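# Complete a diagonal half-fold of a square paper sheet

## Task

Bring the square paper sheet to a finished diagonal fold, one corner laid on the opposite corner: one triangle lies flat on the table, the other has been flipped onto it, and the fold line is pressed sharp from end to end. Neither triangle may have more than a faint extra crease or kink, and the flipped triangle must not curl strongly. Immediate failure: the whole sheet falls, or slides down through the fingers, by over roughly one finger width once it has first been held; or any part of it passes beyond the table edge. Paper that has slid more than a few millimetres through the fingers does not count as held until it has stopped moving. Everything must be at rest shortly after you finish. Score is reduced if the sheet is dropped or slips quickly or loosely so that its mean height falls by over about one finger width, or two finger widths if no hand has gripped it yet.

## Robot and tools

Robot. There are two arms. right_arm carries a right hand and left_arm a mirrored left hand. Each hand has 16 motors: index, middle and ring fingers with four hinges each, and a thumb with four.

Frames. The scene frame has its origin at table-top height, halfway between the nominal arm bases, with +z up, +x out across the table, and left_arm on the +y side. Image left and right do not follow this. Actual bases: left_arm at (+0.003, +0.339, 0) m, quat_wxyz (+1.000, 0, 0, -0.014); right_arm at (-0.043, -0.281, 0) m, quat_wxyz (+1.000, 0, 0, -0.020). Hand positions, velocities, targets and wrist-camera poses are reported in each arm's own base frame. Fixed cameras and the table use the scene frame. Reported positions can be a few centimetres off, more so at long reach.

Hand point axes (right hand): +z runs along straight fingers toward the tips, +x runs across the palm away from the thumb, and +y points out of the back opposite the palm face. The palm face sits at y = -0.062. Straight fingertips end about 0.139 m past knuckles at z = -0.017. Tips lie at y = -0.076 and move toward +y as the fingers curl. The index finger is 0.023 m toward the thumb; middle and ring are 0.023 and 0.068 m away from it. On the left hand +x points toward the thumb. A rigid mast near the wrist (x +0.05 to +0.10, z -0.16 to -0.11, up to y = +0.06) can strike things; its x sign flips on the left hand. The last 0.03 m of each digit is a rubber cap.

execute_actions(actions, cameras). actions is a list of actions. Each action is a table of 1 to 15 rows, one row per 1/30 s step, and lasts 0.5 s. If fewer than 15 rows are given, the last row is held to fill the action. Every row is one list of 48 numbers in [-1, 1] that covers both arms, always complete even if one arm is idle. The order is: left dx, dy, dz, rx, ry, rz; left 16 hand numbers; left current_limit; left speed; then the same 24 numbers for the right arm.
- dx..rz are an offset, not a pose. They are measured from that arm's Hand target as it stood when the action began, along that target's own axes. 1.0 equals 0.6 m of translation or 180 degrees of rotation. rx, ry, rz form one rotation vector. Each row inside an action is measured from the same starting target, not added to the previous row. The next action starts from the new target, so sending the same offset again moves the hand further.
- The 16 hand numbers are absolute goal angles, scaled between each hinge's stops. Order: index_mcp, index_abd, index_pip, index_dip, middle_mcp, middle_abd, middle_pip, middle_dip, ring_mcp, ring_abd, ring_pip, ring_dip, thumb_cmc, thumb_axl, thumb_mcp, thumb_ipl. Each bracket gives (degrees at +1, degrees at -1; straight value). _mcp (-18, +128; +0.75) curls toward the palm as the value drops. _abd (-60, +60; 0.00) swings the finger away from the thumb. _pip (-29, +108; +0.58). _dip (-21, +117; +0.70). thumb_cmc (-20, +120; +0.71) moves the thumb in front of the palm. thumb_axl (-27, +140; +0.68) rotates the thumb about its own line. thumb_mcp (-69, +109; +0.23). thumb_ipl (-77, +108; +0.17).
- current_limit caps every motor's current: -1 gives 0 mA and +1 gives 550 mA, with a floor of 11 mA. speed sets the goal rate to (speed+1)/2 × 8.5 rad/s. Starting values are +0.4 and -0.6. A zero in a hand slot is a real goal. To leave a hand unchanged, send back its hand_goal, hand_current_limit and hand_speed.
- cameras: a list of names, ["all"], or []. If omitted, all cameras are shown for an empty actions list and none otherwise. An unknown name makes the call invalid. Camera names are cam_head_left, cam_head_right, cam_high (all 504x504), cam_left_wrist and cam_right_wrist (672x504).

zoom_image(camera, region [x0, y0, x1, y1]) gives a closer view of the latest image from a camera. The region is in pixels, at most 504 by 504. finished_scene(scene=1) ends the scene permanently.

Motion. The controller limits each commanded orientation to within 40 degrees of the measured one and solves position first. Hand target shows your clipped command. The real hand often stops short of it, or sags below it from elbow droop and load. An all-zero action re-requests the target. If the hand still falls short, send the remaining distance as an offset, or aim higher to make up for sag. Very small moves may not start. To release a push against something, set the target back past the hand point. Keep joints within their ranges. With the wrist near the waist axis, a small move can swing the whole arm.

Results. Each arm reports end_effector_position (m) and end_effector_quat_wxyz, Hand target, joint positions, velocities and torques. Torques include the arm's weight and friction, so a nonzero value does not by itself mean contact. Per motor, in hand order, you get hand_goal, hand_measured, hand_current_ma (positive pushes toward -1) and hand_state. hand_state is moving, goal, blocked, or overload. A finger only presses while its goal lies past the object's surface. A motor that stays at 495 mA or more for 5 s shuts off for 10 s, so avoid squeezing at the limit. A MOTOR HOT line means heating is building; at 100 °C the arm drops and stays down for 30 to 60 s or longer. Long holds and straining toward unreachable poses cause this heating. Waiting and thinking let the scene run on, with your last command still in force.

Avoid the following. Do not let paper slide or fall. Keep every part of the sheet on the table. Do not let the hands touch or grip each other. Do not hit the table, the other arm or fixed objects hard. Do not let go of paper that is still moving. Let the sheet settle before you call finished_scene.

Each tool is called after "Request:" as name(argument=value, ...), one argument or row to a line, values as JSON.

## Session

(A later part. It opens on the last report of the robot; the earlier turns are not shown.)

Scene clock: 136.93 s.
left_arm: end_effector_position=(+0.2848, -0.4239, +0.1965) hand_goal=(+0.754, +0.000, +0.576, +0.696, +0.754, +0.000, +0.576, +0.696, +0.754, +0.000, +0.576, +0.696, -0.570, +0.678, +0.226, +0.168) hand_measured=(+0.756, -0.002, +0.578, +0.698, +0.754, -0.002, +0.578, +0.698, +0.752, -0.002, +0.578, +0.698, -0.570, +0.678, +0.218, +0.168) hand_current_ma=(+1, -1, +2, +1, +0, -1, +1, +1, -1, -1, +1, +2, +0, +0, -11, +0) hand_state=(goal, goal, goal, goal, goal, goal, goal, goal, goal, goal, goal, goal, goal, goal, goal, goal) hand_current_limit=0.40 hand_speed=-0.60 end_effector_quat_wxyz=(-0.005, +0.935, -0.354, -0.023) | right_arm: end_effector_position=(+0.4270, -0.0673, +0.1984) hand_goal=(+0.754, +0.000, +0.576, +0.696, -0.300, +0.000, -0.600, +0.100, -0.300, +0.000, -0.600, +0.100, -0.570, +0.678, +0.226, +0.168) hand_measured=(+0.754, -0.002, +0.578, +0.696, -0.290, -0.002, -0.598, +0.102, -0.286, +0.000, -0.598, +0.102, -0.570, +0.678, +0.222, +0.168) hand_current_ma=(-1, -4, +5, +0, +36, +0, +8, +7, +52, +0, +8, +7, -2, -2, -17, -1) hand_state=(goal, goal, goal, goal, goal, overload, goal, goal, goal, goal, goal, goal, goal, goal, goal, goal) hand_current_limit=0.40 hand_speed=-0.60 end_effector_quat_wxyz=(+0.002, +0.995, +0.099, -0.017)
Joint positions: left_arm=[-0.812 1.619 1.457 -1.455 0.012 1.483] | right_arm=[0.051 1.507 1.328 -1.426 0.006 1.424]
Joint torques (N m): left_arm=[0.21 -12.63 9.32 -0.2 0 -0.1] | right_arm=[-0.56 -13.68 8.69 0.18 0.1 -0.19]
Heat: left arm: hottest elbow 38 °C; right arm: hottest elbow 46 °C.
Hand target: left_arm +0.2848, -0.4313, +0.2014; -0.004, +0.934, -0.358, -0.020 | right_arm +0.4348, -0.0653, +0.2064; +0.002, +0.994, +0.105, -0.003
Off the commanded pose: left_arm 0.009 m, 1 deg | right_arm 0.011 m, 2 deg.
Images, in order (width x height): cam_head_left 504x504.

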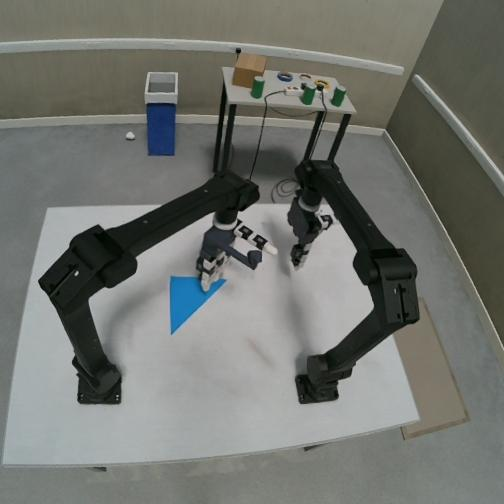

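Request:
execute_actions(
  actions=[
    [[-0.0323,-0.0135,0.02,0,0,0.007,0.754,0,0.576,0.696,0.754,0,0.576,0.696,0.754,0,0.576,0.696,-0.571,0.678,0.226,0.168,0.4,-0.6,0,0,0,0,0,0,0.754,0,0.576,0.696,-0.3,0,-0.6,0.1,-0.3,0,-0.6,0.1,-0.571,0.678,0.226,0.168,0.4,-0.6]],
    [[0,0,0.055,0,0,0,0.754,0,0.576,0.696,0.754,0,0.576,0.696,0.754,0,0.576,0.696,-0.571,0.678,0.226,0.168,0.4,-0.6,0,0,0,0,0,0,0.754,0,0.576,0.696,-0.3,0,-0.6,0.1,-0.3,0,-0.6,0.1,-0.571,0.678,0.226,0.168,0.4,-0.6]],
    [[0,0,0.046,0,0,0,0.754,0,0.576,0.696,0.754,0,0.576,0.696,0.754,0,0.576,0.696,-0.571,0.678,0.226,0.168,0.4,-0.6,0,0,0,0,0,0,0.754,0,0.576,0.696,-0.3,0,-0.6,0.1,-0.3,0,-0.6,0.1,-0.571,0.678,0.226,0.168,0.4,-0.6]],
    [[0,0,0.043,0,0,0,0.754,0,0.576,0.696,0.754,0,0.576,0.696,0.754,0,0.576,0.696,-0.571,0.678,0.226,0.168,0.4,-0.6,0,0,0,0,0,0,0.754,0,0.576,0.696,-0.3,0,-0.6,0.1,-0.3,0,-0.6,0.1,-0.571,0.678,0.226,0.168,0.4,-0.6]],
    [[0,0,0.05,0,0,0,0.754,0,0.576,0.696,0.754,0,0.576,0.696,0.754,0,0.576,0.696,-0.571,0.678,0.226,0.168,0.4,-0.6,0,0,0,0,0,0,0.754,0,0.576,0.696,-0.3,0,-0.6,0.1,-0.3,0,-0.6,0.1,-0.571,0.678,0.226,0.168,0.4,-0.6]],
  ],
  cameras=["cam_head_left"],
)

Request:
zoom_image(
  camera="cam_head_left",
  region=[160, 240, 240, 340],
)

Request:
execute_actions(
  actions=[
    [[0.039,0.0145,-0.225,0,0,0,0.754,0,0.576,0.696,0.754,0,0.576,0.696,0.754,0,0.576,0.696,-0.571,0.678,0.226,0.168,0.4,-0.6,0,0,0,0,0,0,0.754,0,0.576,0.696,-0.3,0,-0.6,0.1,-0.3,0,-0.6,0.1,-0.571,0.678,0.226,0.168,0.4,-0.6]],
  ],
  cameras=["cam_head_left"],
)

Request:
zoom_image(
  camera="cam_head_left",
  region=[160, 240, 240, 340],
)

Scene clock: 140.40 s.
left_arm: end_effector_position=(+0.2748, -0.4139, +0.1326) hand_goal=(+0.754, +0.000, +0.576, +0.696, +0.754, +0.000, +0.576, +0.696, +0.754, +0.000, +0.576, +0.696, -0.570, +0.678, +0.226, +0.168) hand_measured=(+0.756, -0.006, +0.578, +0.698, +0.754, -0.006, +0.578, +0.698, +0.758, -0.032, +0.578, +0.698, -0.570, +0.678, +0.218, +0.168) hand_current_ma=(+1, -4, +2, +1, +0, -4, +1, +1, +3, -47, +2, +2, +0, +0, -11, +0) hand_state=(goal, goal, goal, goal, goal, goal, goal, goal, goal, blocked, goal, goal, goal, goal, goal, goal) hand_current_limit=0.40 hand_speed=-0.60 end_effector_quat_wxyz=(+0.013, +0.931, -0.365, +0.017) | right_arm: end_effector_position=(+0.4270, -0.0673, +0.1984) hand_goal=(+0.754, +0.000, +0.576, +0.696, -0.300, +0.000, -0.600, +0.100, -0.300, +0.000, -0.600, +0.100, -0.570, +0.678, +0.226, +0.168) hand_measured=(+0.754, -0.002, +0.578, +0.696, -0.290, -0.002, -0.598, +0.102, -0.286, +0.000, -0.598, +0.102, -0.570, +0.678, +0.222, +0.168) hand_current_ma=(-1, -4, +5, +0, +36, +0, +8, +7, +52, +0, +8, +7, -2, -2, -17, -1) hand_state=(goal, goal, goal, goal, goal, overload, goal, goal, goal, goal, goal, goal, goal, goal, goal, goal) hand_current_limit=0.40 hand_speed=-0.60 end_effector_quat_wxyz=(+0.002, +0.995, +0.099, -0.017)
Joint positions: left_arm=[-0.812 1.577 1.227 -1.179 0.01 1.506] | right_arm=[0.051 1.507 1.328 -1.426 0.006 1.424]
Joint torques (N m): left_arm=[1.26 -5.89 3.4 2.13 0.03 0.06] | right_arm=[-0.56 -13.68 8.68 0.21 0.09 -0.2]
Heat: left arm: hottest elbow 38 °C; right arm: hottest elbow 46 °C.
Hand target: left_arm +0.2715, -0.4094, +0.0739; -0.004, +0.930, -0.368, -0.020 | right_arm +0.4348, -0.0653, +0.2064; +0.002, +0.994, +0.105, -0.003
Off the commanded pose: left_arm 0.059 m, 5 deg | right_arm 0.011 m, 2 deg.
Images, in order (width x height): cam_head_left 504x504.

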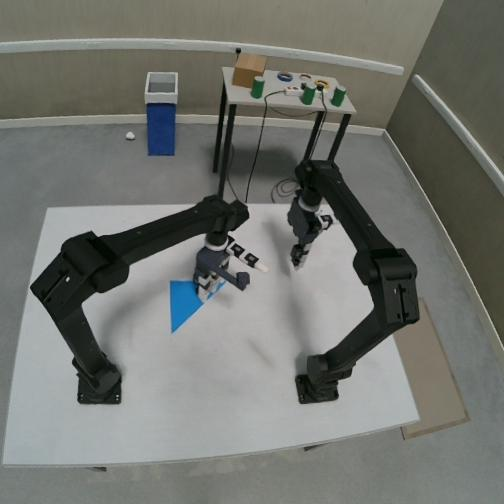

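Scaled by 5.040 from the camera's 504x504 image, which has a finer 720x720 frame.

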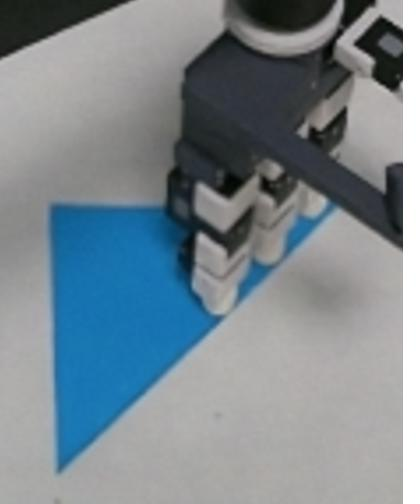

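Scene clock: 141.17 s.
left_arm: end_effector_position=(+0.2875, -0.4279, +0.2031) hand_goal=(+0.754, +0.000, +0.576, +0.696, +0.754, +0.000, +0.576, +0.696, +0.754, +0.000, +0.576, +0.696, -0.570, +0.678, +0.226, +0.168) hand_measured=(+0.754, -0.002, +0.578, +0.698, +0.754, -0.002, +0.578, +0.698, +0.756, -0.002, +0.578, +0.698, -0.570, +0.678, +0.218, +0.168) hand_current_ma=(+0, -1, +2, +1, +0, -1, +1, +1, +1, -1, +1, +2, +0, +0, -11, +0) hand_state=(goal, goal, goal, goal, goal, goal, goal, goal, goal, goal, goal, goal, goal, goal, goal, goal) hand_current_limit=0.40 hand_speed=-0.60 end_effector_quat_wxyz=(-0.004, +0.931, -0.365, -0.023) | right_arm: end_effector_position=(+0.4270, -0.0673, +0.1984) hand_goal=(+0.754, +0.000, +0.576, +0.696, -0.300, +0.000, -0.600, +0.100, -0.300, +0.000, -0.600, +0.100, -0.570, +0.678, +0.226, +0.168) hand_measured=(+0.754, -0.002, +0.578, +0.696, -0.290, -0.002, -0.598, +0.102, -0.286, +0.000, -0.598, +0.102, -0.570, +0.678, +0.222, +0.168) hand_current_ma=(-1, -4, +5, +0, +36, +0, +8, +7, +52, +0, +8, +7, -2, -2, -17, -1) hand_state=(goal, goal, goal, goal, goal, overload, goal, goal, goal, goal, goal, goal, goal, goal, goal, goal) hand_current_limit=0.40 hand_speed=-0.60 end_effector_quat_wxyz=(+0.002, +0.995, +0.099, -0.017)
Joint positions: left_arm=[-0.812 1.633 1.492 -1.475 0.011 1.506] | right_arm=[0.051 1.507 1.328 -1.426 0.006 1.424]
Joint torques (N m): left_arm=[-0.09 -12.45 9.29 -0.23 0.03 -0.13] | right_arm=[-0.56 -13.74 8.68 0.18 0.1 -0.19]
Heat: left arm: hottest elbow 38 °C; right arm: hottest elbow 46 °C.
Hand target: left_arm +0.2872, -0.4349, +0.2078; -0.004, +0.930, -0.368, -0.020 | right_arm +0.4348, -0.0653, +0.2064; +0.002, +0.994, +0.105, -0.003
Off the commanded pose: left_arm 0.008 m, 1 deg | right_arm 0.011 m, 2 deg.
Images, in order (width x height): cam_head_left 504x504.

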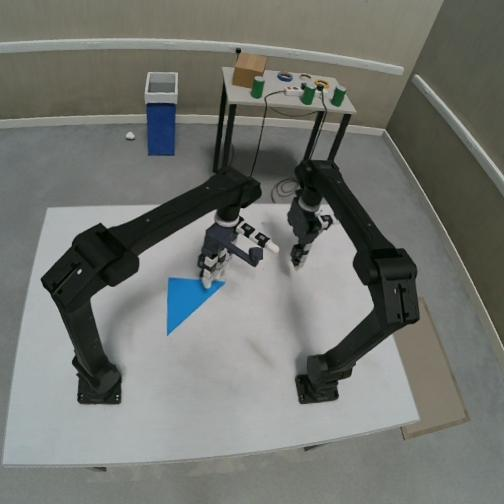

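Scaled by 5.040 from the camera's 504x504 image, which has a finer 720x720 frame.

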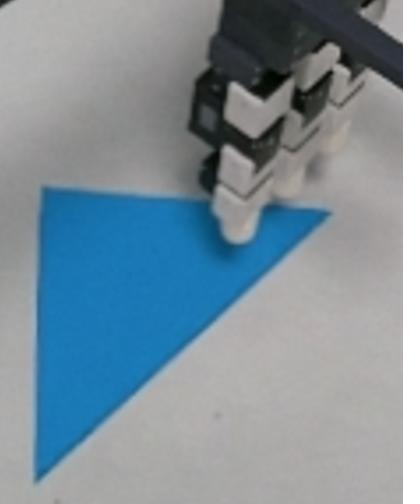

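Request:
zoom_image(
  camera="cam_head_left",
  region=[160, 270, 200, 310],
)

Request:
zoom_image(
  camera="cam_head_left",
  region=[160, 305, 200, 345],
)

Scaled by 12.600 from the camera's 504x504 image, which has a finer 720x720 frame.

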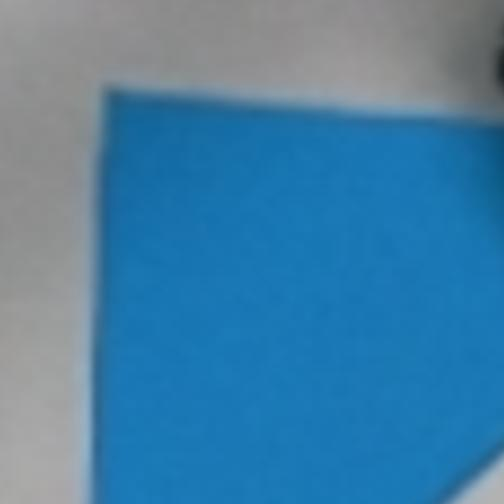

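Scaled by 12.600 from the camera's 504x504 image, which has a finer 720x720 frame.

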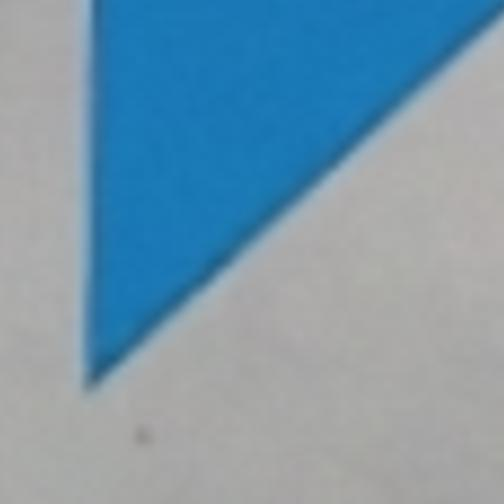

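Request:
execute_actions(
  actions=[
    [[-0.0346,-0.015,0.03,0,0,0.009,0.754,0,0.576,0.696,0.754,0,0.576,0.696,0.754,0,0.576,0.696,-0.571,0.678,0.226,0.168,0.4,-0.6,0,0,0,0,0,0,0.754,0,0.576,0.696,-0.3,0,-0.6,0.1,-0.3,0,-0.6,0.1,-0.571,0.678,0.226,0.168,0.4,-0.6]],
    [[0,0,0.056,0,0,0,0.754,0,0.576,0.696,0.754,0,0.576,0.696,0.754,0,0.576,0.696,-0.571,0.678,0.226,0.168,0.4,-0.6,0,0,0,0,0,0,0.754,0,0.576,0.696,-0.3,0,-0.6,0.1,-0.3,0,-0.6,0.1,-0.571,0.678,0.226,0.168,0.4,-0.6]],
    [[0,0,0.046,0,0,0,0.754,0,0.576,0.696,0.754,0,0.576,0.696,0.754,0,0.576,0.696,-0.571,0.678,0.226,0.168,0.4,-0.6,0,0,0,0,0,0,0.754,0,0.576,0.696,-0.3,0,-0.6,0.1,-0.3,0,-0.6,0.1,-0.571,0.678,0.226,0.168,0.4,-0.6]],
    [[0,0,0.043,0,0,0,0.754,0,0.576,0.696,0.754,0,0.576,0.696,0.754,0,0.576,0.696,-0.571,0.678,0.226,0.168,0.4,-0.6,0,0,0,0,0,0,0.754,0,0.576,0.696,-0.3,0,-0.6,0.1,-0.3,0,-0.6,0.1,-0.571,0.678,0.226,0.168,0.4,-0.6]],
    [[0,0,0.05,0,0,0,0.754,0,0.576,0.696,0.754,0,0.576,0.696,0.754,0,0.576,0.696,-0.571,0.678,0.226,0.168,0.4,-0.6,0,0,0,0,0,0,0.754,0,0.576,0.696,-0.3,0,-0.6,0.1,-0.3,0,-0.6,0.1,-0.571,0.678,0.226,0.168,0.4,-0.6]],
  ],
  cameras=["cam_head_left"],
)

Request:
zoom_image(
  camera="cam_head_left",
  region=[160, 240, 240, 340],
)

Request:
execute_actions(
  actions=[
    [[0.039,0.0145,-0.21,0,0,0,0.754,0,0.576,0.696,0.754,0,0.576,0.696,0.754,0,0.576,0.696,-0.571,0.678,0.226,0.168,0.4,-0.6,0,0,0,0,0,0,0.754,0,0.576,0.696,-0.3,0,-0.6,0.1,-0.3,0,-0.6,0.1,-0.571,0.678,0.226,0.168,0.4,-0.6]],
  ],
  cameras=["cam_head_left"],
)

Request:
zoom_image(
  camera="cam_head_left",
  region=[160, 240, 240, 340],
)

Scene clock: 144.63 s.
left_arm: end_effector_position=(+0.2757, -0.4163, +0.1325) hand_goal=(+0.754, +0.000, +0.576, +0.696, +0.754, +0.000, +0.576, +0.696, +0.754, +0.000, +0.576, +0.696, -0.570, +0.678, +0.226, +0.168) hand_measured=(+0.756, -0.004, +0.578, +0.698, +0.754, -0.006, +0.578, +0.698, +0.756, -0.032, +0.578, +0.698, -0.570, +0.678, +0.218, +0.168) hand_current_ma=(+1, -2, +2, +1, +0, -4, +1, +1, +1, -48, +1, +2, +0, +0, -11, +0) hand_state=(goal, goal, goal, goal, goal, goal, goal, goal, goal, blocked, goal, goal, goal, goal, goal, goal) hand_current_limit=0.40 hand_speed=-0.60 end_effector_quat_wxyz=(+0.013, +0.925, -0.379, +0.017) | right_arm: end_effector_position=(+0.4270, -0.0673, +0.1984) hand_goal=(+0.754, +0.000, +0.576, +0.696, -0.300, +0.000, -0.600, +0.100, -0.300, +0.000, -0.600, +0.100, -0.570, +0.678, +0.226, +0.168) hand_measured=(+0.754, -0.002, +0.578, +0.696, -0.290, -0.002, -0.598, +0.102, -0.286, +0.000, -0.598, +0.102, -0.570, +0.678, +0.222, +0.168) hand_current_ma=(-1, -4, +5, +0, +36, +0, +8, +7, +52, +0, +8, +7, -2, -2, -17, -1) hand_state=(goal, goal, goal, goal, goal, overload, goal, goal, goal, goal, goal, goal, goal, goal, goal, goal) hand_current_limit=0.40 hand_speed=-0.60 end_effector_quat_wxyz=(+0.002, +0.995, +0.099, -0.017)
Joint positions: left_arm=[-0.812 1.589 1.242 -1.182 0.01 1.536] | right_arm=[0.051 1.507 1.328 -1.426 0.006 1.424]
Joint torques (N m): left_arm=[1.08 -6.42 3.45 2.1 0.06 0.04] | right_arm=[-0.62 -13.68 8.66 0.17 0.1 -0.19]
Heat: left arm: hottest elbow 38 °C; right arm: hottest elbow 46 °C.
Hand target: left_arm +0.2735, -0.4110, +0.0737; -0.004, +0.924, -0.381, -0.020 | right_arm +0.4348, -0.0653, +0.2064; +0.002, +0.994, +0.105, -0.003
Off the commanded pose: left_arm 0.059 m, 5 deg | right_arm 0.011 m, 2 deg.
Images, in order (width x height): cam_head_left 504x504.

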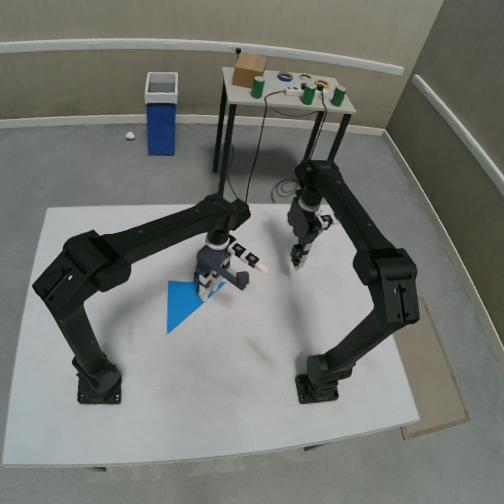

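Scaled by 5.040 from the camera's 504x504 image, which has a finer 720x720 frame.

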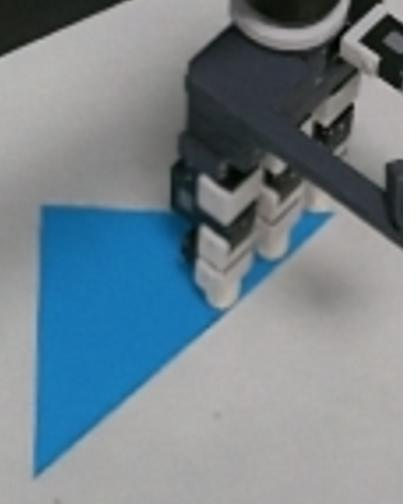

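Scene clock: 145.37 s.
left_arm: end_effector_position=(+0.2874, -0.4290, +0.1932) hand_goal=(+0.754, +0.000, +0.576, +0.696, +0.754, +0.000, +0.576, +0.696, +0.754, +0.000, +0.576, +0.696, -0.570, +0.678, +0.226, +0.168) hand_measured=(+0.756, -0.002, +0.578, +0.698, +0.754, -0.002, +0.578, +0.698, +0.754, -0.002, +0.578, +0.698, -0.570, +0.678, +0.218, +0.168) hand_current_ma=(+1, +0, +1, +1, +0, -1, +1, +1, +0, -1, +1, +2, +0, +0, -11, +0) hand_state=(goal, goal, goal, goal, goal, goal, goal, goal, goal, goal, goal, goal, goal, goal, goal, goal) hand_current_limit=0.40 hand_speed=-0.60 end_effector_quat_wxyz=(-0.005, +0.925, -0.379, -0.024) | right_arm: end_effector_position=(+0.4270, -0.0673, +0.1984) hand_goal=(+0.754, +0.000, +0.576, +0.696, -0.300, +0.000, -0.600, +0.100, -0.300, +0.000, -0.600, +0.100, -0.570, +0.678, +0.226, +0.168) hand_measured=(+0.754, -0.002, +0.578, +0.696, -0.290, -0.002, -0.598, +0.102, -0.286, +0.000, -0.598, +0.102, -0.570, +0.678, +0.222, +0.168) hand_current_ma=(-1, -4, +5, +0, +36, +0, +8, +7, +52, +0, +8, +7, -2, -2, -17, -1) hand_state=(goal, goal, goal, goal, goal, overload, goal, goal, goal, goal, goal, goal, goal, goal, goal, goal) hand_current_limit=0.40 hand_speed=-0.60 end_effector_quat_wxyz=(+0.002, +0.995, +0.099, -0.017)
Joint positions: left_arm=[-0.812 1.647 1.483 -1.454 0.011 1.536] | right_arm=[0.051 1.507 1.328 -1.426 0.006 1.424]
Joint torques (N m): left_arm=[0.56 -12.81 9.44 -0.25 0 -0.11] | right_arm=[-0.5 -13.68 8.64 0.18 0.1 -0.19]
Heat: left arm: hottest elbow 38 °C; right arm: hottest elbow 46 °C.
Hand target: left_arm +0.2884, -0.4366, +0.1987; -0.004, +0.924, -0.381, -0.020 | right_arm +0.4348, -0.0653, +0.2064; +0.002, +0.994, +0.105, -0.003
Off the commanded pose: left_arm 0.009 m, 1 deg | right_arm 0.011 m, 2 deg.
Images, in order (width x height): cam_head_left 504x504.

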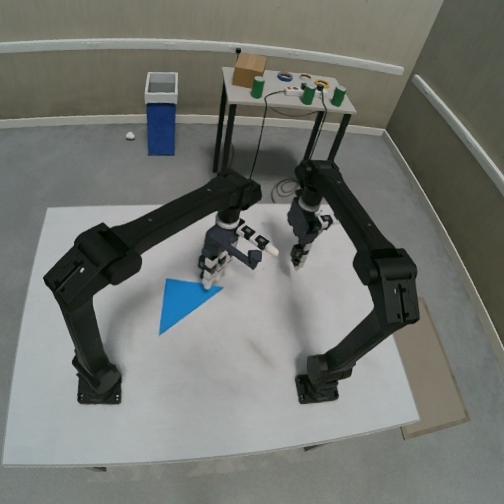

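Scaled by 5.040 from the camera's 504x504 image, which has a finer 720x720 frame.

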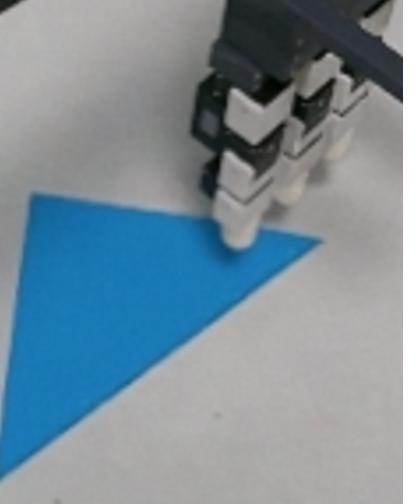

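Request:
zoom_image(
  camera="cam_head_left",
  region=[150, 250, 230, 350],
)

Request:
zoom_image(
  camera="cam_head_left",
  region=[155, 270, 175, 290],
)

Scaled by 5.040 from the camera's 504x504 image, which has a finer 720x720 frame.

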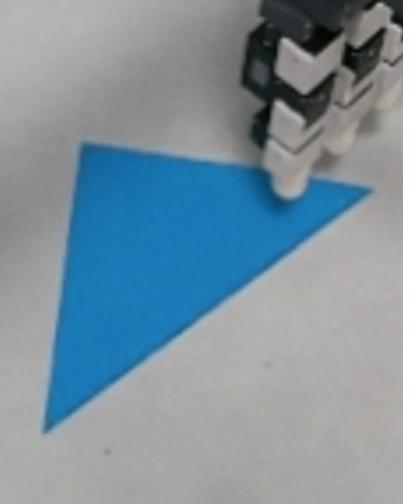

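Scaled by 25.200 from the camera's 504x504 image, which has a finer 720x720 frame.

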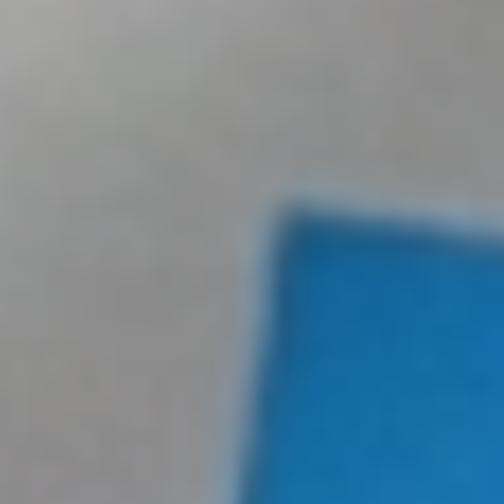

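Request:
execute_actions(
  actions=[],
  cameras=["cam_head_right", "cam_high", "cam_head_left", "cam_left_wrist"],
)

Request:
zoom_image(
  camera="cam_head_right",
  region=[110, 240, 230, 360],
)

Request:
zoom_image(
  camera="cam_high",
  region=[150, 150, 270, 270],
)

Scene clock: 145.60 s.
left_arm: end_effector_position=(+0.2874, -0.4290, +0.1932) hand_goal=(+0.754, +0.000, +0.576, +0.696, +0.754, +0.000, +0.576, +0.696, +0.754, +0.000, +0.576, +0.696, -0.570, +0.678, +0.226, +0.168) hand_measured=(+0.756, -0.002, +0.578, +0.698, +0.754, -0.002, +0.578, +0.698, +0.754, -0.002, +0.578, +0.698, -0.570, +0.678, +0.218, +0.168) hand_current_ma=(+1, +0, +1, +1, +0, -1, +1, +1, +0, -1, +1, +2, +0, +0, -11, +0) hand_state=(goal, goal, goal, goal, goal, goal, goal, goal, goal, goal, goal, goal, goal, goal, goal, goal) hand_current_limit=0.40 hand_speed=-0.60 end_effector_quat_wxyz=(-0.005, +0.925, -0.379, -0.024) | right_arm: end_effector_position=(+0.4270, -0.0673, +0.1984) hand_goal=(+0.754, +0.000, +0.576, +0.696, -0.300, +0.000, -0.600, +0.100, -0.300, +0.000, -0.600, +0.100, -0.570, +0.678, +0.226, +0.168) hand_measured=(+0.754, -0.002, +0.578, +0.696, -0.290, -0.002, -0.598, +0.102, -0.286, +0.000, -0.598, +0.102, -0.570, +0.678, +0.222, +0.168) hand_current_ma=(-1, -4, +5, +0, +36, +0, +8, +7, +52, +0, +8, +7, -2, -2, -17, -1) hand_state=(goal, goal, goal, goal, goal, overload, goal, goal, goal, goal, goal, goal, goal, goal, goal, goal) hand_current_limit=0.40 hand_speed=-0.60 end_effector_quat_wxyz=(+0.002, +0.995, +0.099, -0.017)
Joint positions: left_arm=[-0.812 1.647 1.483 -1.454 0.011 1.536] | right_arm=[0.051 1.507 1.328 -1.426 0.006 1.424]
Joint velocities: within noise
Joint torques (N m): left_arm=[0.62 -12.92 9.39 -0.23 0.02 -0.11] | right_arm=[-0.5 -13.68 8.69 0.16 0.09 -0.19]
Heat: left arm: hottest elbow 38 °C; right arm: hottest elbow 46 °C.
Hand target: left_arm +0.2884, -0.4366, +0.1987; -0.004, +0.924, -0.381, -0.020 | right_arm +0.4348, -0.0653, +0.2064; +0.002, +0.994, +0.105, -0.003
Off the commanded pose: left_arm 0.009 m, 1 deg | right_arm 0.011 m, 2 deg.
Images, in order (width x height): cam_head_left 504x504, cam_head_right 504x504, cam_high 504x504, cam_left_wrist 672x504.

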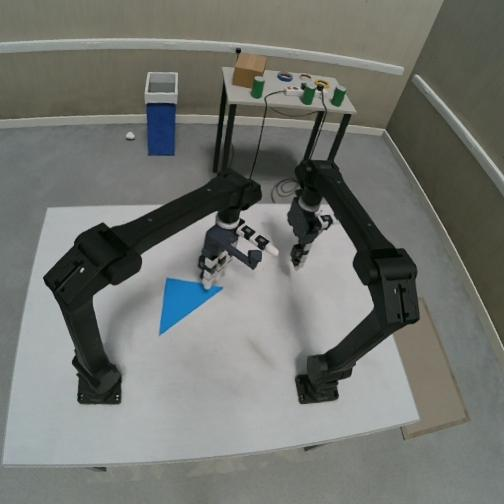

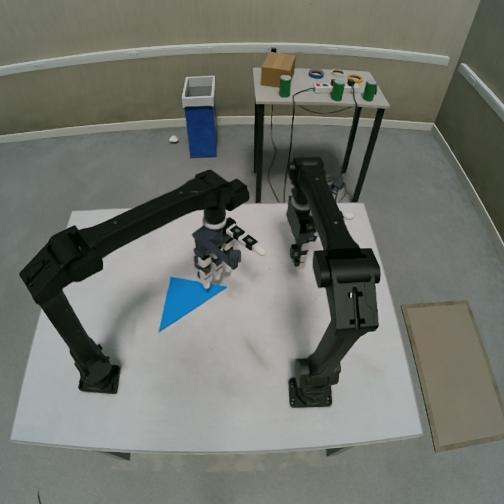

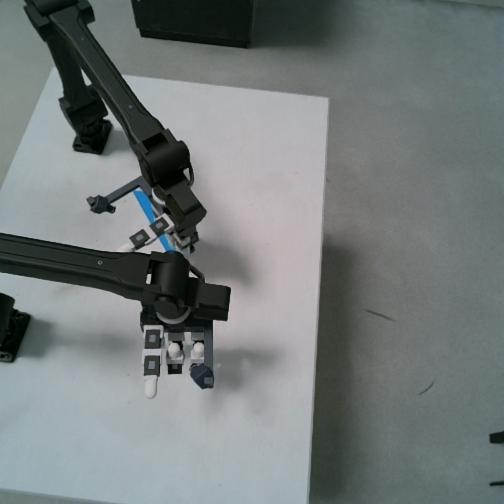

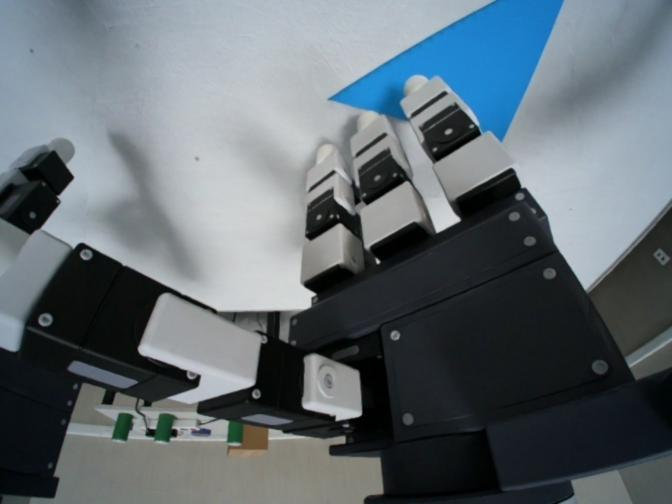

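Scaled by 4.200 from the camera's 504x504 image, which has a finer 720x720 frame.

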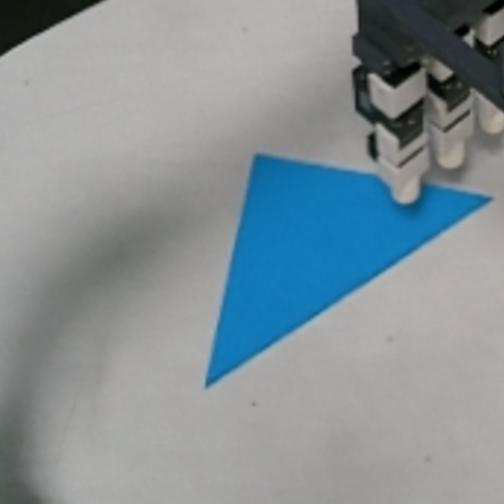

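Scaled by 4.200 from the camera's 504x504 image, which has a finer 720x720 frame.

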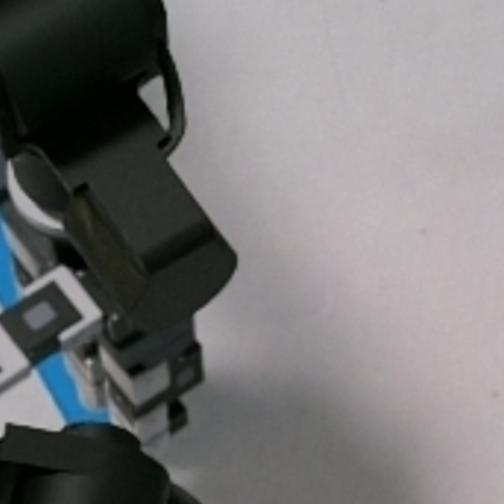

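Request:
execute_actions(
  actions=[
    [[-0.18,-0.0113,0,0,0,0.016,0.754,0,0.576,0.696,0.754,0,0.576,0.696,0.754,0,0.576,0.696,-0.571,0.678,0.226,0.168,0.4,-0.6,0,0,0,0,0,0,0.754,0,0.576,0.696,-0.3,0,-0.6,0.1,-0.3,0,-0.6,0.1,-0.571,0.678,0.226,0.168,0.4,-0.6]],
    [[-0.183,-0.0025,0.01,0,0,0.0162,0.754,0,0.576,0.696,0.754,0,0.576,0.696,0.754,0,0.576,0.696,-0.571,0.678,0.226,0.168,0.4,-0.6,0,0,0,0,0,0,0.754,0,0.576,0.696,-0.3,0,-0.6,0.1,-0.3,0,-0.6,0.1,-0.571,0.678,0.226,0.168,0.4,-0.6]],
    [[0,0,0.055,0,0,0,0.754,0,0.576,0.696,0.754,0,0.576,0.696,0.754,0,0.576,0.696,-0.571,0.678,0.226,0.168,0.4,-0.6,0,0,0,0,0,0,0.754,0,0.576,0.696,-0.3,0,-0.6,0.1,-0.3,0,-0.6,0.1,-0.571,0.678,0.226,0.168,0.4,-0.6]],
  ],
  cameras=["cam_head_left"],
)

Request:
zoom_image(
  camera="cam_head_left",
  region=[150, 250, 230, 350],
)

Scene clock: 148.47 s.
left_arm: end_effector_position=(+0.1384, -0.2715, +0.1671) hand_goal=(+0.754, +0.000, +0.576, +0.696, +0.754, +0.000, +0.576, +0.696, +0.754, +0.000, +0.576, +0.696, -0.570, +0.678, +0.226, +0.168) hand_measured=(+0.754, +0.000, +0.578, +0.698, +0.754, +0.000, +0.578, +0.698, +0.754, +0.000, +0.578, +0.698, -0.570, +0.678, +0.220, +0.168) hand_current_ma=(+0, +0, +1, +1, +0, +0, +1, +1, +0, +0, +1, +2, +0, +0, -8, +0) hand_state=(goal, goal, goal, goal, goal, goal, goal, goal, goal, goal, goal, goal, goal, goal, goal, goal) hand_current_limit=0.40 hand_speed=-0.60 end_effector_quat_wxyz=(-0.006, +0.904, -0.426, -0.026) | right_arm: end_effector_position=(+0.4270, -0.0673, +0.1984) hand_goal=(+0.754, +0.000, +0.576, +0.696, -0.300, +0.000, -0.600, +0.100, -0.300, +0.000, -0.600, +0.100, -0.570, +0.678, +0.226, +0.168) hand_measured=(+0.754, -0.002, +0.578, +0.696, -0.290, -0.002, -0.598, +0.102, -0.286, +0.000, -0.598, +0.102, -0.570, +0.678, +0.222, +0.168) hand_current_ma=(-1, -4, +5, +0, +36, +0, +8, +7, +52, +0, +8, +7, -2, -2, -17, -1) hand_state=(goal, goal, goal, goal, goal, overload, goal, goal, goal, goal, goal, goal, goal, goal, goal, goal) hand_current_limit=0.40 hand_speed=-0.60 end_effector_quat_wxyz=(+0.002, +0.995, +0.099, -0.017)
Joint positions: left_arm=[-0.806 1.116 0.889 -1.397 0.007 1.645] | right_arm=[0.051 1.507 1.328 -1.426 0.006 1.424]
Joint torques (N m): left_arm=[1.49 -5.83 7.6 0.64 0.11 0.1] | right_arm=[-0.5 -13.63 8.68 0.18 0.09 -0.2]
Heat: left arm: hottest elbow 38 °C; right arm: hottest elbow 46 °C.
Hand target: left_arm +0.1427, -0.2726, +0.1685; -0.003, +0.904, -0.427, -0.020 | right_arm +0.4348, -0.0653, +0.2064; +0.002, +0.994, +0.105, -0.003
Off the commanded pose: left_arm 0.005 m, 1 deg | right_arm 0.011 m, 2 deg.
Images, in order (width x height): cam_head_left 504x504.

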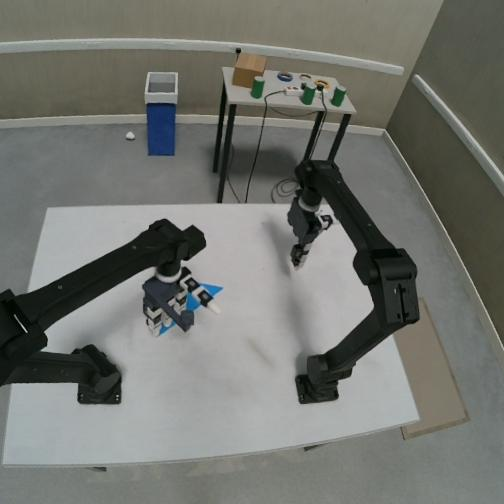

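Scaled by 5.040 from the camera's 504x504 image, which has a finer 720x720 frame.

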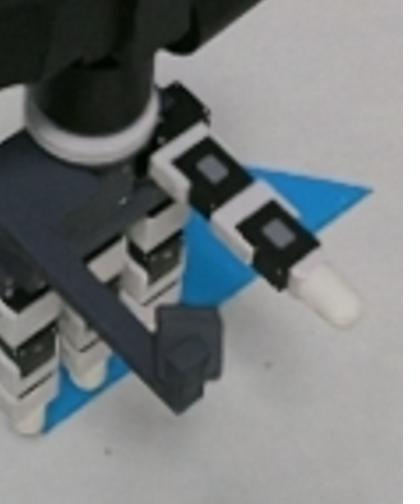

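Request:
execute_actions(
  actions=[
    [[0.042,-0.017,0.04,0,0,0,0.754,0,0.576,0.696,0.754,0,0.576,0.696,0.754,0,0.576,0.696,-0.571,0.678,0.226,0.168,0.4,-0.6,0,0,0,0,0,0,0.754,0,0.576,0.696,-0.3,0,-0.6,0.1,-0.3,0,-0.6,0.1,-0.571,0.678,0.226,0.168,0.4,-0.6]],
  ],
  cameras=["cam_head_left"],
)

Request:
zoom_image(
  camera="cam_head_left",
  region=[150, 250, 230, 350],
)

Scene clock: 149.47 s.
left_arm: end_effector_position=(+0.1620, -0.2835, +0.1387) hand_goal=(+0.754, +0.000, +0.576, +0.696, +0.754, +0.000, +0.576, +0.696, +0.754, +0.000, +0.576, +0.696, -0.570, +0.678, +0.226, +0.168) hand_measured=(+0.754, +0.000, +0.578, +0.698, +0.754, +0.000, +0.578, +0.698, +0.754, +0.000, +0.578, +0.698, -0.570, +0.678, +0.220, +0.168) hand_current_ma=(+0, +0, +1, +1, +0, +0, +1, +1, +0, +0, +1, +2, +0, +0, -8, +0) hand_state=(goal, goal, goal, goal, goal, goal, goal, goal, goal, goal, goal, goal, goal, goal, goal, goal) hand_current_limit=0.40 hand_speed=-0.60 end_effector_quat_wxyz=(-0.008, +0.905, -0.424, -0.031) | right_arm: end_effector_position=(+0.4270, -0.0673, +0.1984) hand_goal=(+0.754, +0.000, +0.576, +0.696, -0.300, +0.000, -0.600, +0.100, -0.300, +0.000, -0.600, +0.100, -0.570, +0.678, +0.226, +0.168) hand_measured=(+0.754, -0.002, +0.578, +0.696, -0.290, -0.002, -0.598, +0.102, -0.286, +0.000, -0.598, +0.102, -0.570, +0.678, +0.222, +0.168) hand_current_ma=(-1, -4, +5, +0, +36, +0, +8, +7, +52, +0, +8, +7, -2, -2, -17, -1) hand_state=(goal, goal, goal, goal, goal, overload, goal, goal, goal, goal, goal, goal, goal, goal, goal, goal) hand_current_limit=0.40 hand_speed=-0.60 end_effector_quat_wxyz=(+0.002, +0.995, +0.099, -0.017)
Joint positions: left_arm=[-0.778 1.217 0.888 -1.305 0.006 1.67] | right_arm=[0.051 1.507 1.328 -1.426 0.006 1.424]
Joint torques (N m): left_arm=[1.32 -7.41 7.53 0.4 0.12 0.09] | right_arm=[-0.5 -13.74 8.69 0.18 0.1 -0.19]
Heat: left arm: hottest elbow 38 °C; right arm: hottest elbow 46 °C.
Hand target: left_arm +0.1655, -0.2850, +0.1434; -0.003, +0.904, -0.428, -0.020 | right_arm +0.4348, -0.0653, +0.2064; +0.002, +0.994, +0.105, -0.003
Off the commanded pose: left_arm 0.006 m, 1 deg | right_arm 0.011 m, 2 deg.
Images, in order (width x height): cam_head_left 504x504.

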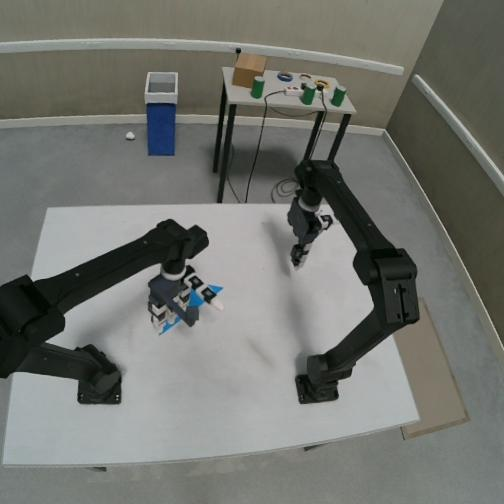

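Scaled by 5.040 from the camera's 504x504 image, which has a finer 720x720 frame.

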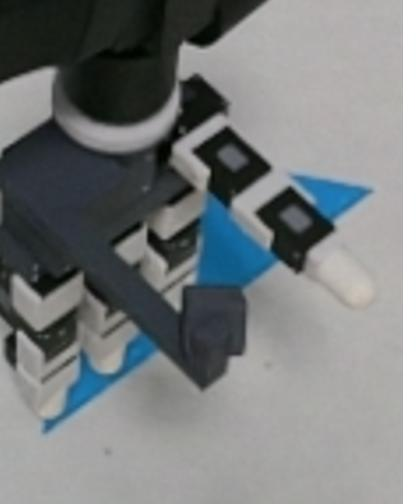

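Request:
execute_actions(
  actions=[
    [[0,0,0.05,0,0,0,0.754,0,0.576,0.696,0.754,0,0.576,0.696,0.754,0,0.576,0.696,-0.571,0.678,0.226,0.168,0.4,-0.6,0,0,0,0,0,0,0.754,0,0.576,0.696,-0.3,0,-0.6,0.1,-0.3,0,-0.6,0.1,-0.571,0.678,0.226,0.168,0.4,-0.6]],
    [[0,0,0.06,0,0,0,0.754,0,0.576,0.696,0.754,0,0.576,0.696,0.754,0,0.576,0.696,-0.571,0.678,0.226,0.168,0.4,-0.6,0,0,0,0,0,0,0.754,0,0.576,0.696,-0.3,0,-0.6,0.1,-0.3,0,-0.6,0.1,-0.571,0.678,0.226,0.168,0.4,-0.6]],
  ],
  cameras=["cam_head_left"],
)

Request:
zoom_image(
  camera="cam_head_left",
  region=[150, 250, 230, 350],
)

Request:
execute_actions(
  actions=[
    [[0.039,0.0145,-0.22,0,0,0,0.754,0,0.576,0.696,0.754,0,0.576,0.696,0.754,0,0.576,0.696,-0.571,0.678,0.226,0.168,0.4,-0.6,0,0,0,0,0,0,0.754,0,0.576,0.696,-0.3,0,-0.6,0.1,-0.3,0,-0.6,0.1,-0.571,0.678,0.226,0.168,0.4,-0.6]],
  ],
  cameras=["cam_head_left"],
)

Request:
zoom_image(
  camera="cam_head_left",
  region=[150, 250, 230, 350],
)

Scene clock: 151.00 s.
left_arm: end_effector_position=(+0.1696, -0.2913, +0.1259) hand_goal=(+0.754, +0.000, +0.576, +0.696, +0.754, +0.000, +0.576, +0.696, +0.754, +0.000, +0.576, +0.696, -0.570, +0.678, +0.226, +0.168) hand_measured=(+0.752, -0.004, +0.578, +0.698, +0.752, -0.006, +0.576, +0.698, +0.752, -0.042, +0.578, +0.696, -0.570, +0.678, +0.220, +0.168) hand_current_ma=(-1, -4, +1, +0, -1, -4, +0, +1, -1, -71, +1, +0, +0, +0, -8, +0) hand_state=(goal, goal, goal, goal, goal, goal, goal, goal, goal, blocked, goal, goal, goal, goal, goal, goal) hand_current_limit=0.40 hand_speed=-0.60 end_effector_quat_wxyz=(+0.009, +0.905, -0.426, +0.016) | right_arm: end_effector_position=(+0.4270, -0.0673, +0.1984) hand_goal=(+0.754, +0.000, +0.576, +0.696, -0.300, +0.000, -0.600, +0.100, -0.300, +0.000, -0.600, +0.100, -0.570, +0.678, +0.226, +0.168) hand_measured=(+0.754, -0.002, +0.578, +0.696, -0.290, -0.002, -0.598, +0.102, -0.286, +0.000, -0.598, +0.102, -0.570, +0.678, +0.222, +0.168) hand_current_ma=(-1, -4, +5, +0, +36, +0, +8, +7, +52, +0, +8, +7, -2, -2, -17, -1) hand_state=(goal, goal, goal, goal, goal, overload, goal, goal, goal, goal, goal, goal, goal, goal, goal, goal) hand_current_limit=0.40 hand_speed=-0.60 end_effector_quat_wxyz=(+0.002, +0.995, +0.099, -0.017)
Joint positions: left_arm=[-0.778 1.193 0.83 -1.172 0.007 1.672] | right_arm=[0.051 1.507 1.328 -1.426 0.006 1.424]
Joint torques (N m): left_arm=[1.38 -1.55 1.99 2.54 0.06 0.05] | right_arm=[-0.5 -13.74 8.69 0.18 0.1 -0.19]
Heat: left arm: hottest elbow 38 °C; right arm: hottest elbow 46 °C.
Hand target: left_arm +0.1633, -0.2835, +0.0775; -0.003, +0.904, -0.427, -0.020 | right_arm +0.4348, -0.0653, +0.2064; +0.002, +0.994, +0.105, -0.003
Off the commanded pose: left_arm 0.049 m, 4 deg | right_arm 0.011 m, 2 deg.
Images, in order (width x height): cam_head_left 504x504.

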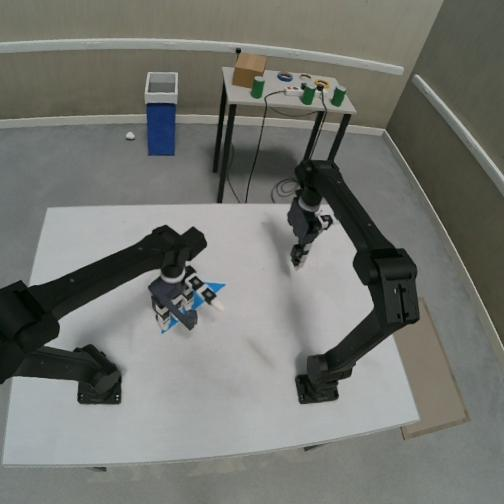

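Scaled by 5.040 from the camera's 504x504 image, which has a finer 720x720 frame.

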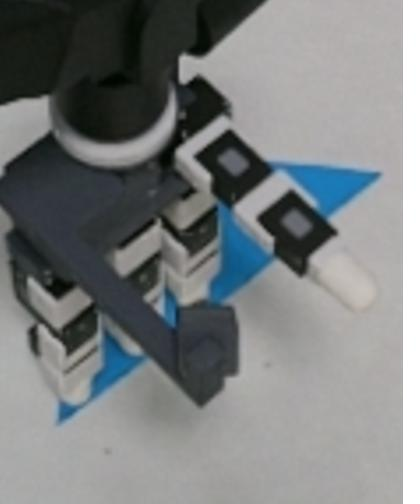

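Scene clock: 151.70 s.
left_arm: end_effector_position=(+0.1743, -0.3048, +0.2031) hand_goal=(+0.754, +0.000, +0.576, +0.696, +0.754, +0.000, +0.576, +0.696, +0.754, +0.000, +0.576, +0.696, -0.570, +0.678, +0.226, +0.168) hand_measured=(+0.752, -0.002, +0.578, +0.698, +0.752, -0.002, +0.576, +0.698, +0.752, -0.002, +0.578, +0.696, -0.570, +0.678, +0.220, +0.168) hand_current_ma=(-1, -1, +1, +0, -1, -1, +0, +1, -1, -1, +1, +0, +0, +0, -9, +0) hand_state=(goal, goal, goal, goal, goal, goal, goal, goal, goal, goal, goal, goal, goal, goal, goal, goal) hand_current_limit=0.40 hand_speed=-0.60 end_effector_quat_wxyz=(-0.002, +0.903, -0.429, -0.022) | right_arm: end_effector_position=(+0.4270, -0.0673, +0.1984) hand_goal=(+0.754, +0.000, +0.576, +0.696, -0.300, +0.000, -0.600, +0.100, -0.300, +0.000, -0.600, +0.100, -0.570, +0.678, +0.226, +0.168) hand_measured=(+0.754, -0.002, +0.578, +0.696, -0.290, -0.002, -0.598, +0.102, -0.286, +0.000, -0.598, +0.102, -0.570, +0.678, +0.222, +0.168) hand_current_ma=(-1, -4, +5, +0, +36, +0, +8, +7, +52, +0, +8, +7, -2, -2, -17, -1) hand_state=(goal, goal, goal, goal, goal, overload, goal, goal, goal, goal, goal, goal, goal, goal, goal, goal) hand_current_limit=0.40 hand_speed=-0.60 end_effector_quat_wxyz=(+0.002, +0.995, +0.099, -0.017)
Joint positions: left_arm=[-0.795 1.228 1.071 -1.457 0.011 1.664] | right_arm=[0.051 1.507 1.328 -1.426 0.006 1.424]
Joint torques (N m): left_arm=[0.67 -7 9.02 -0.18 0 -0.22] | right_arm=[-0.56 -13.63 8.68 0.17 0.1 -0.2]
Heat: left arm: hottest elbow 38 °C; right arm: hottest elbow 46 °C.
Hand target: left_arm +0.1760, -0.3102, +0.2086; -0.003, +0.904, -0.427, -0.020 | right_arm +0.4348, -0.0653, +0.2064; +0.002, +0.994, +0.105, -0.003
Off the commanded pose: left_arm 0.008 m, 0 deg | right_arm 0.011 m, 2 deg.
Images, in order (width x height): cam_head_left 504x504.

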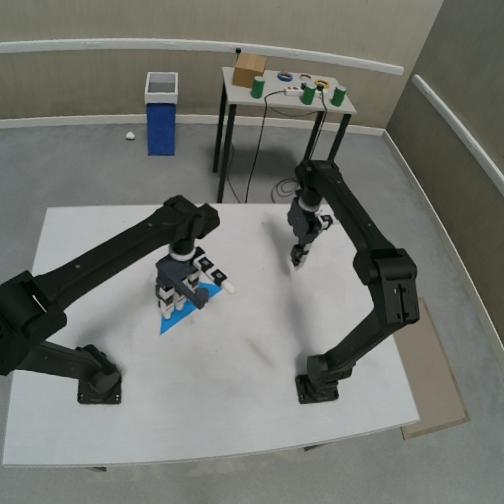

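Scaled by 5.040 from the camera's 504x504 image, which has a finer 720x720 frame.

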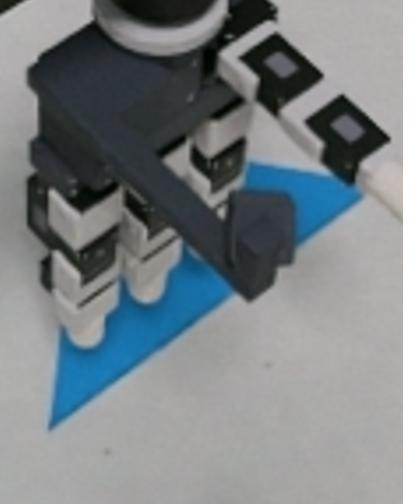

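Request:
execute_actions(
  actions=[
    [[-0.0092,-0.014,0.02,0,0,0,0.754,0,0.576,0.696,0.754,0,0.576,0.696,0.754,0,0.576,0.696,-0.571,0.678,0.226,0.168,0.4,-0.6,0,0,0,0,0,0,0.754,0,0.576,0.696,-0.3,0,-0.6,0.1,-0.3,0,-0.6,0.1,-0.571,0.678,0.226,0.168,0.4,-0.6]],
    [[0,0,0.058,0,0,0,0.754,0,0.576,0.696,0.754,0,0.576,0.696,0.754,0,0.576,0.696,-0.571,0.678,0.226,0.168,0.4,-0.6,0,0,0,0,0,0,0.754,0,0.576,0.696,-0.3,0,-0.6,0.1,-0.3,0,-0.6,0.1,-0.571,0.678,0.226,0.168,0.4,-0.6]],
    [[0,0,0.042,0,0,0,0.754,0,0.576,0.696,0.754,0,0.576,0.696,0.754,0,0.576,0.696,-0.571,0.678,0.226,0.168,0.4,-0.6,0,0,0,0,0,0,0.754,0,0.576,0.696,-0.3,0,-0.6,0.1,-0.3,0,-0.6,0.1,-0.571,0.678,0.226,0.168,0.4,-0.6]],
    [[0,0,0.045,0,0,0,0.754,0,0.576,0.696,0.754,0,0.576,0.696,0.754,0,0.576,0.696,-0.571,0.678,0.226,0.168,0.4,-0.6,0,0,0,0,0,0,0.754,0,0.576,0.696,-0.3,0,-0.6,0.1,-0.3,0,-0.6,0.1,-0.571,0.678,0.226,0.168,0.4,-0.6]],
    [[0,0,0.055,0,0,0,0.754,0,0.576,0.696,0.754,0,0.576,0.696,0.754,0,0.576,0.696,-0.571,0.678,0.226,0.168,0.4,-0.6,0,0,0,0,0,0,0.754,0,0.576,0.696,-0.3,0,-0.6,0.1,-0.3,0,-0.6,0.1,-0.571,0.678,0.226,0.168,0.4,-0.6]],
  ],
  cameras=["cam_head_left"],
)

Request:
zoom_image(
  camera="cam_head_left",
  region=[150, 250, 230, 350],
)

Request:
execute_actions(
  actions=[
    [[0.039,0.0145,-0.22,0,0,0,0.754,0,0.576,0.696,0.754,0,0.576,0.696,0.754,0,0.576,0.696,-0.571,0.678,0.226,0.168,0.4,-0.6,0,0,0,0,0,0,0.754,0,0.576,0.696,-0.3,0,-0.6,0.1,-0.3,0,-0.6,0.1,-0.571,0.678,0.226,0.168,0.4,-0.6]],
  ],
  cameras=["cam_head_left"],
)

Request:
zoom_image(
  camera="cam_head_left",
  region=[150, 250, 230, 350],
)

Scene clock: 155.30 s.
left_arm: end_effector_position=(+0.1793, -0.3058, +0.1266) hand_goal=(+0.754, +0.000, +0.576, +0.696, +0.754, +0.000, +0.576, +0.696, +0.754, +0.000, +0.576, +0.696, -0.570, +0.678, +0.226, +0.168) hand_measured=(+0.752, -0.004, +0.576, +0.696, +0.752, -0.006, +0.576, +0.698, +0.752, -0.042, +0.576, +0.696, -0.570, +0.678, +0.220, +0.168) hand_current_ma=(-2, -3, +0, +0, -2, -4, +0, +0, -2, -70, +0, +0, +0, +0, -9, -1) hand_state=(goal, goal, goal, goal, goal, goal, goal, goal, goal, blocked, goal, goal, goal, goal, goal, goal) hand_current_limit=0.40 hand_speed=-0.60 end_effector_quat_wxyz=(+0.011, +0.904, -0.427, +0.017) | right_arm: end_effector_position=(+0.4270, -0.0673, +0.1984) hand_goal=(+0.754, +0.000, +0.576, +0.696, -0.300, +0.000, -0.600, +0.100, -0.300, +0.000, -0.600, +0.100, -0.570, +0.678, +0.226, +0.168) hand_measured=(+0.754, -0.002, +0.578, +0.696, -0.290, -0.002, -0.598, +0.102, -0.286, +0.000, -0.598, +0.102, -0.570, +0.678, +0.222, +0.168) hand_current_ma=(-1, -4, +5, +0, +36, +0, +8, +7, +52, +0, +8, +7, -2, -2, -17, -1) hand_state=(goal, goal, goal, goal, goal, overload, goal, goal, goal, goal, goal, goal, goal, goal, goal, goal) hand_current_limit=0.40 hand_speed=-0.60 end_effector_quat_wxyz=(+0.002, +0.995, +0.099, -0.017)
Joint positions: left_arm=[-0.788 1.24 0.87 -1.163 0.009 1.666] | right_arm=[0.051 1.507 1.328 -1.426 0.006 1.424]
Joint torques (N m): left_arm=[1.2 -1.61 2.3 2.43 0.05 0.02] | right_arm=[-0.5 -13.63 8.68 0.18 0.1 -0.19]
Heat: left arm: hottest elbow 38 °C; right arm: hottest elbow 46 °C.
Hand target: left_arm +0.1745, -0.2976, +0.0769; -0.003, +0.904, -0.427, -0.020 | right_arm +0.4348, -0.0653, +0.2064; +0.002, +0.994, +0.105, -0.003
Off the commanded pose: left_arm 0.051 m, 4 deg | right_arm 0.011 m, 2 deg.
Images, in order (width x height): cam_head_left 504x504.

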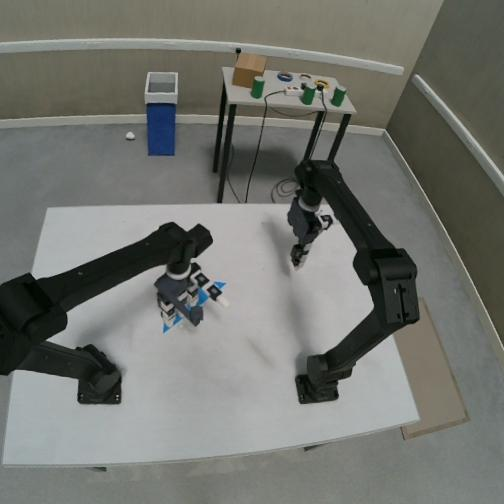

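Scaled by 5.040 from the camera's 504x504 image, which has a finer 720x720 frame.

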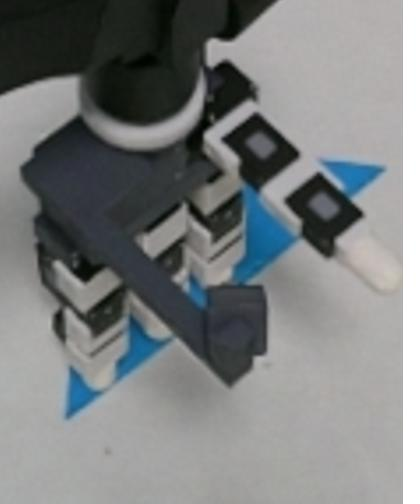

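Scene clock: 156.00 s.
left_arm: end_effector_position=(+0.1857, -0.3183, +0.2024) hand_goal=(+0.754, +0.000, +0.576, +0.696, +0.754, +0.000, +0.576, +0.696, +0.754, +0.000, +0.576, +0.696, -0.570, +0.678, +0.226, +0.168) hand_measured=(+0.752, -0.002, +0.576, +0.696, +0.752, -0.002, +0.576, +0.698, +0.752, -0.002, +0.576, +0.696, -0.570, +0.678, +0.220, +0.168) hand_current_ma=(-2, -1, +0, +0, -2, -1, +0, +0, -2, -1, +0, +0, +0, +0, -9, -1) hand_state=(goal, goal, goal, goal, goal, goal, goal, goal, goal, goal, goal, goal, goal, goal, goal, goal) hand_current_limit=0.40 hand_speed=-0.60 end_effector_quat_wxyz=(-0.003, +0.903, -0.429, -0.023) | right_arm: end_effector_position=(+0.4270, -0.0673, +0.1984) hand_goal=(+0.754, +0.000, +0.576, +0.696, -0.300, +0.000, -0.600, +0.100, -0.300, +0.000, -0.600, +0.100, -0.570, +0.678, +0.226, +0.168) hand_measured=(+0.754, -0.002, +0.578, +0.696, -0.290, -0.002, -0.598, +0.102, -0.286, +0.000, -0.598, +0.102, -0.570, +0.678, +0.222, +0.168) hand_current_ma=(-1, -4, +5, +0, +36, +0, +8, +7, +52, +0, +8, +7, -2, -2, -17, -1) hand_state=(goal, goal, goal, goal, goal, overload, goal, goal, goal, goal, goal, goal, goal, goal, goal, goal) hand_current_limit=0.40 hand_speed=-0.60 end_effector_quat_wxyz=(+0.002, +0.995, +0.099, -0.017)
Joint positions: left_arm=[-0.799 1.276 1.109 -1.449 0.011 1.659] | right_arm=[0.051 1.507 1.328 -1.426 0.006 1.424]
Joint torques (N m): left_arm=[0.44 -7.53 9.07 -0.18 0.02 -0.22] | right_arm=[-0.5 -13.63 8.68 0.17 0.09 -0.19]
Heat: left arm: hottest elbow 39 °C; right arm: hottest elbow 46 °C.
Hand target: left_arm +0.1871, -0.3241, +0.2078; -0.003, +0.904, -0.427, -0.020 | right_arm +0.4348, -0.0653, +0.2064; +0.002, +0.994, +0.105, -0.003
Off the commanded pose: left_arm 0.008 m, 0 deg | right_arm 0.011 m, 2 deg.
Images, in order (width x height): cam_head_left 504x504.

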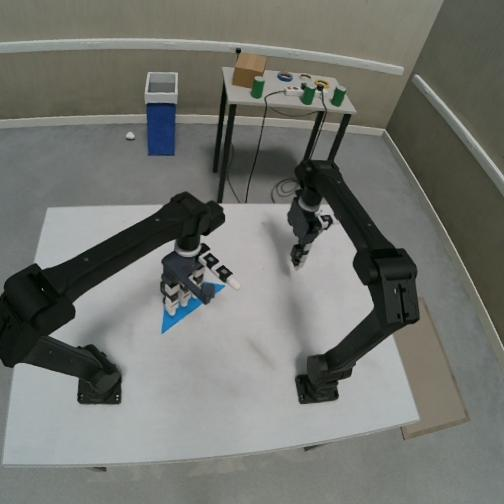

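Scaled by 5.040 from the camera's 504x504 image, which has a finer 720x720 frame.

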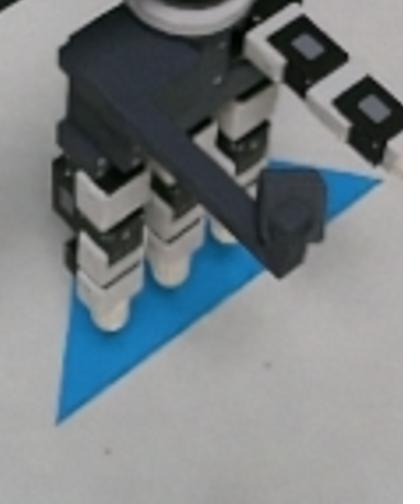

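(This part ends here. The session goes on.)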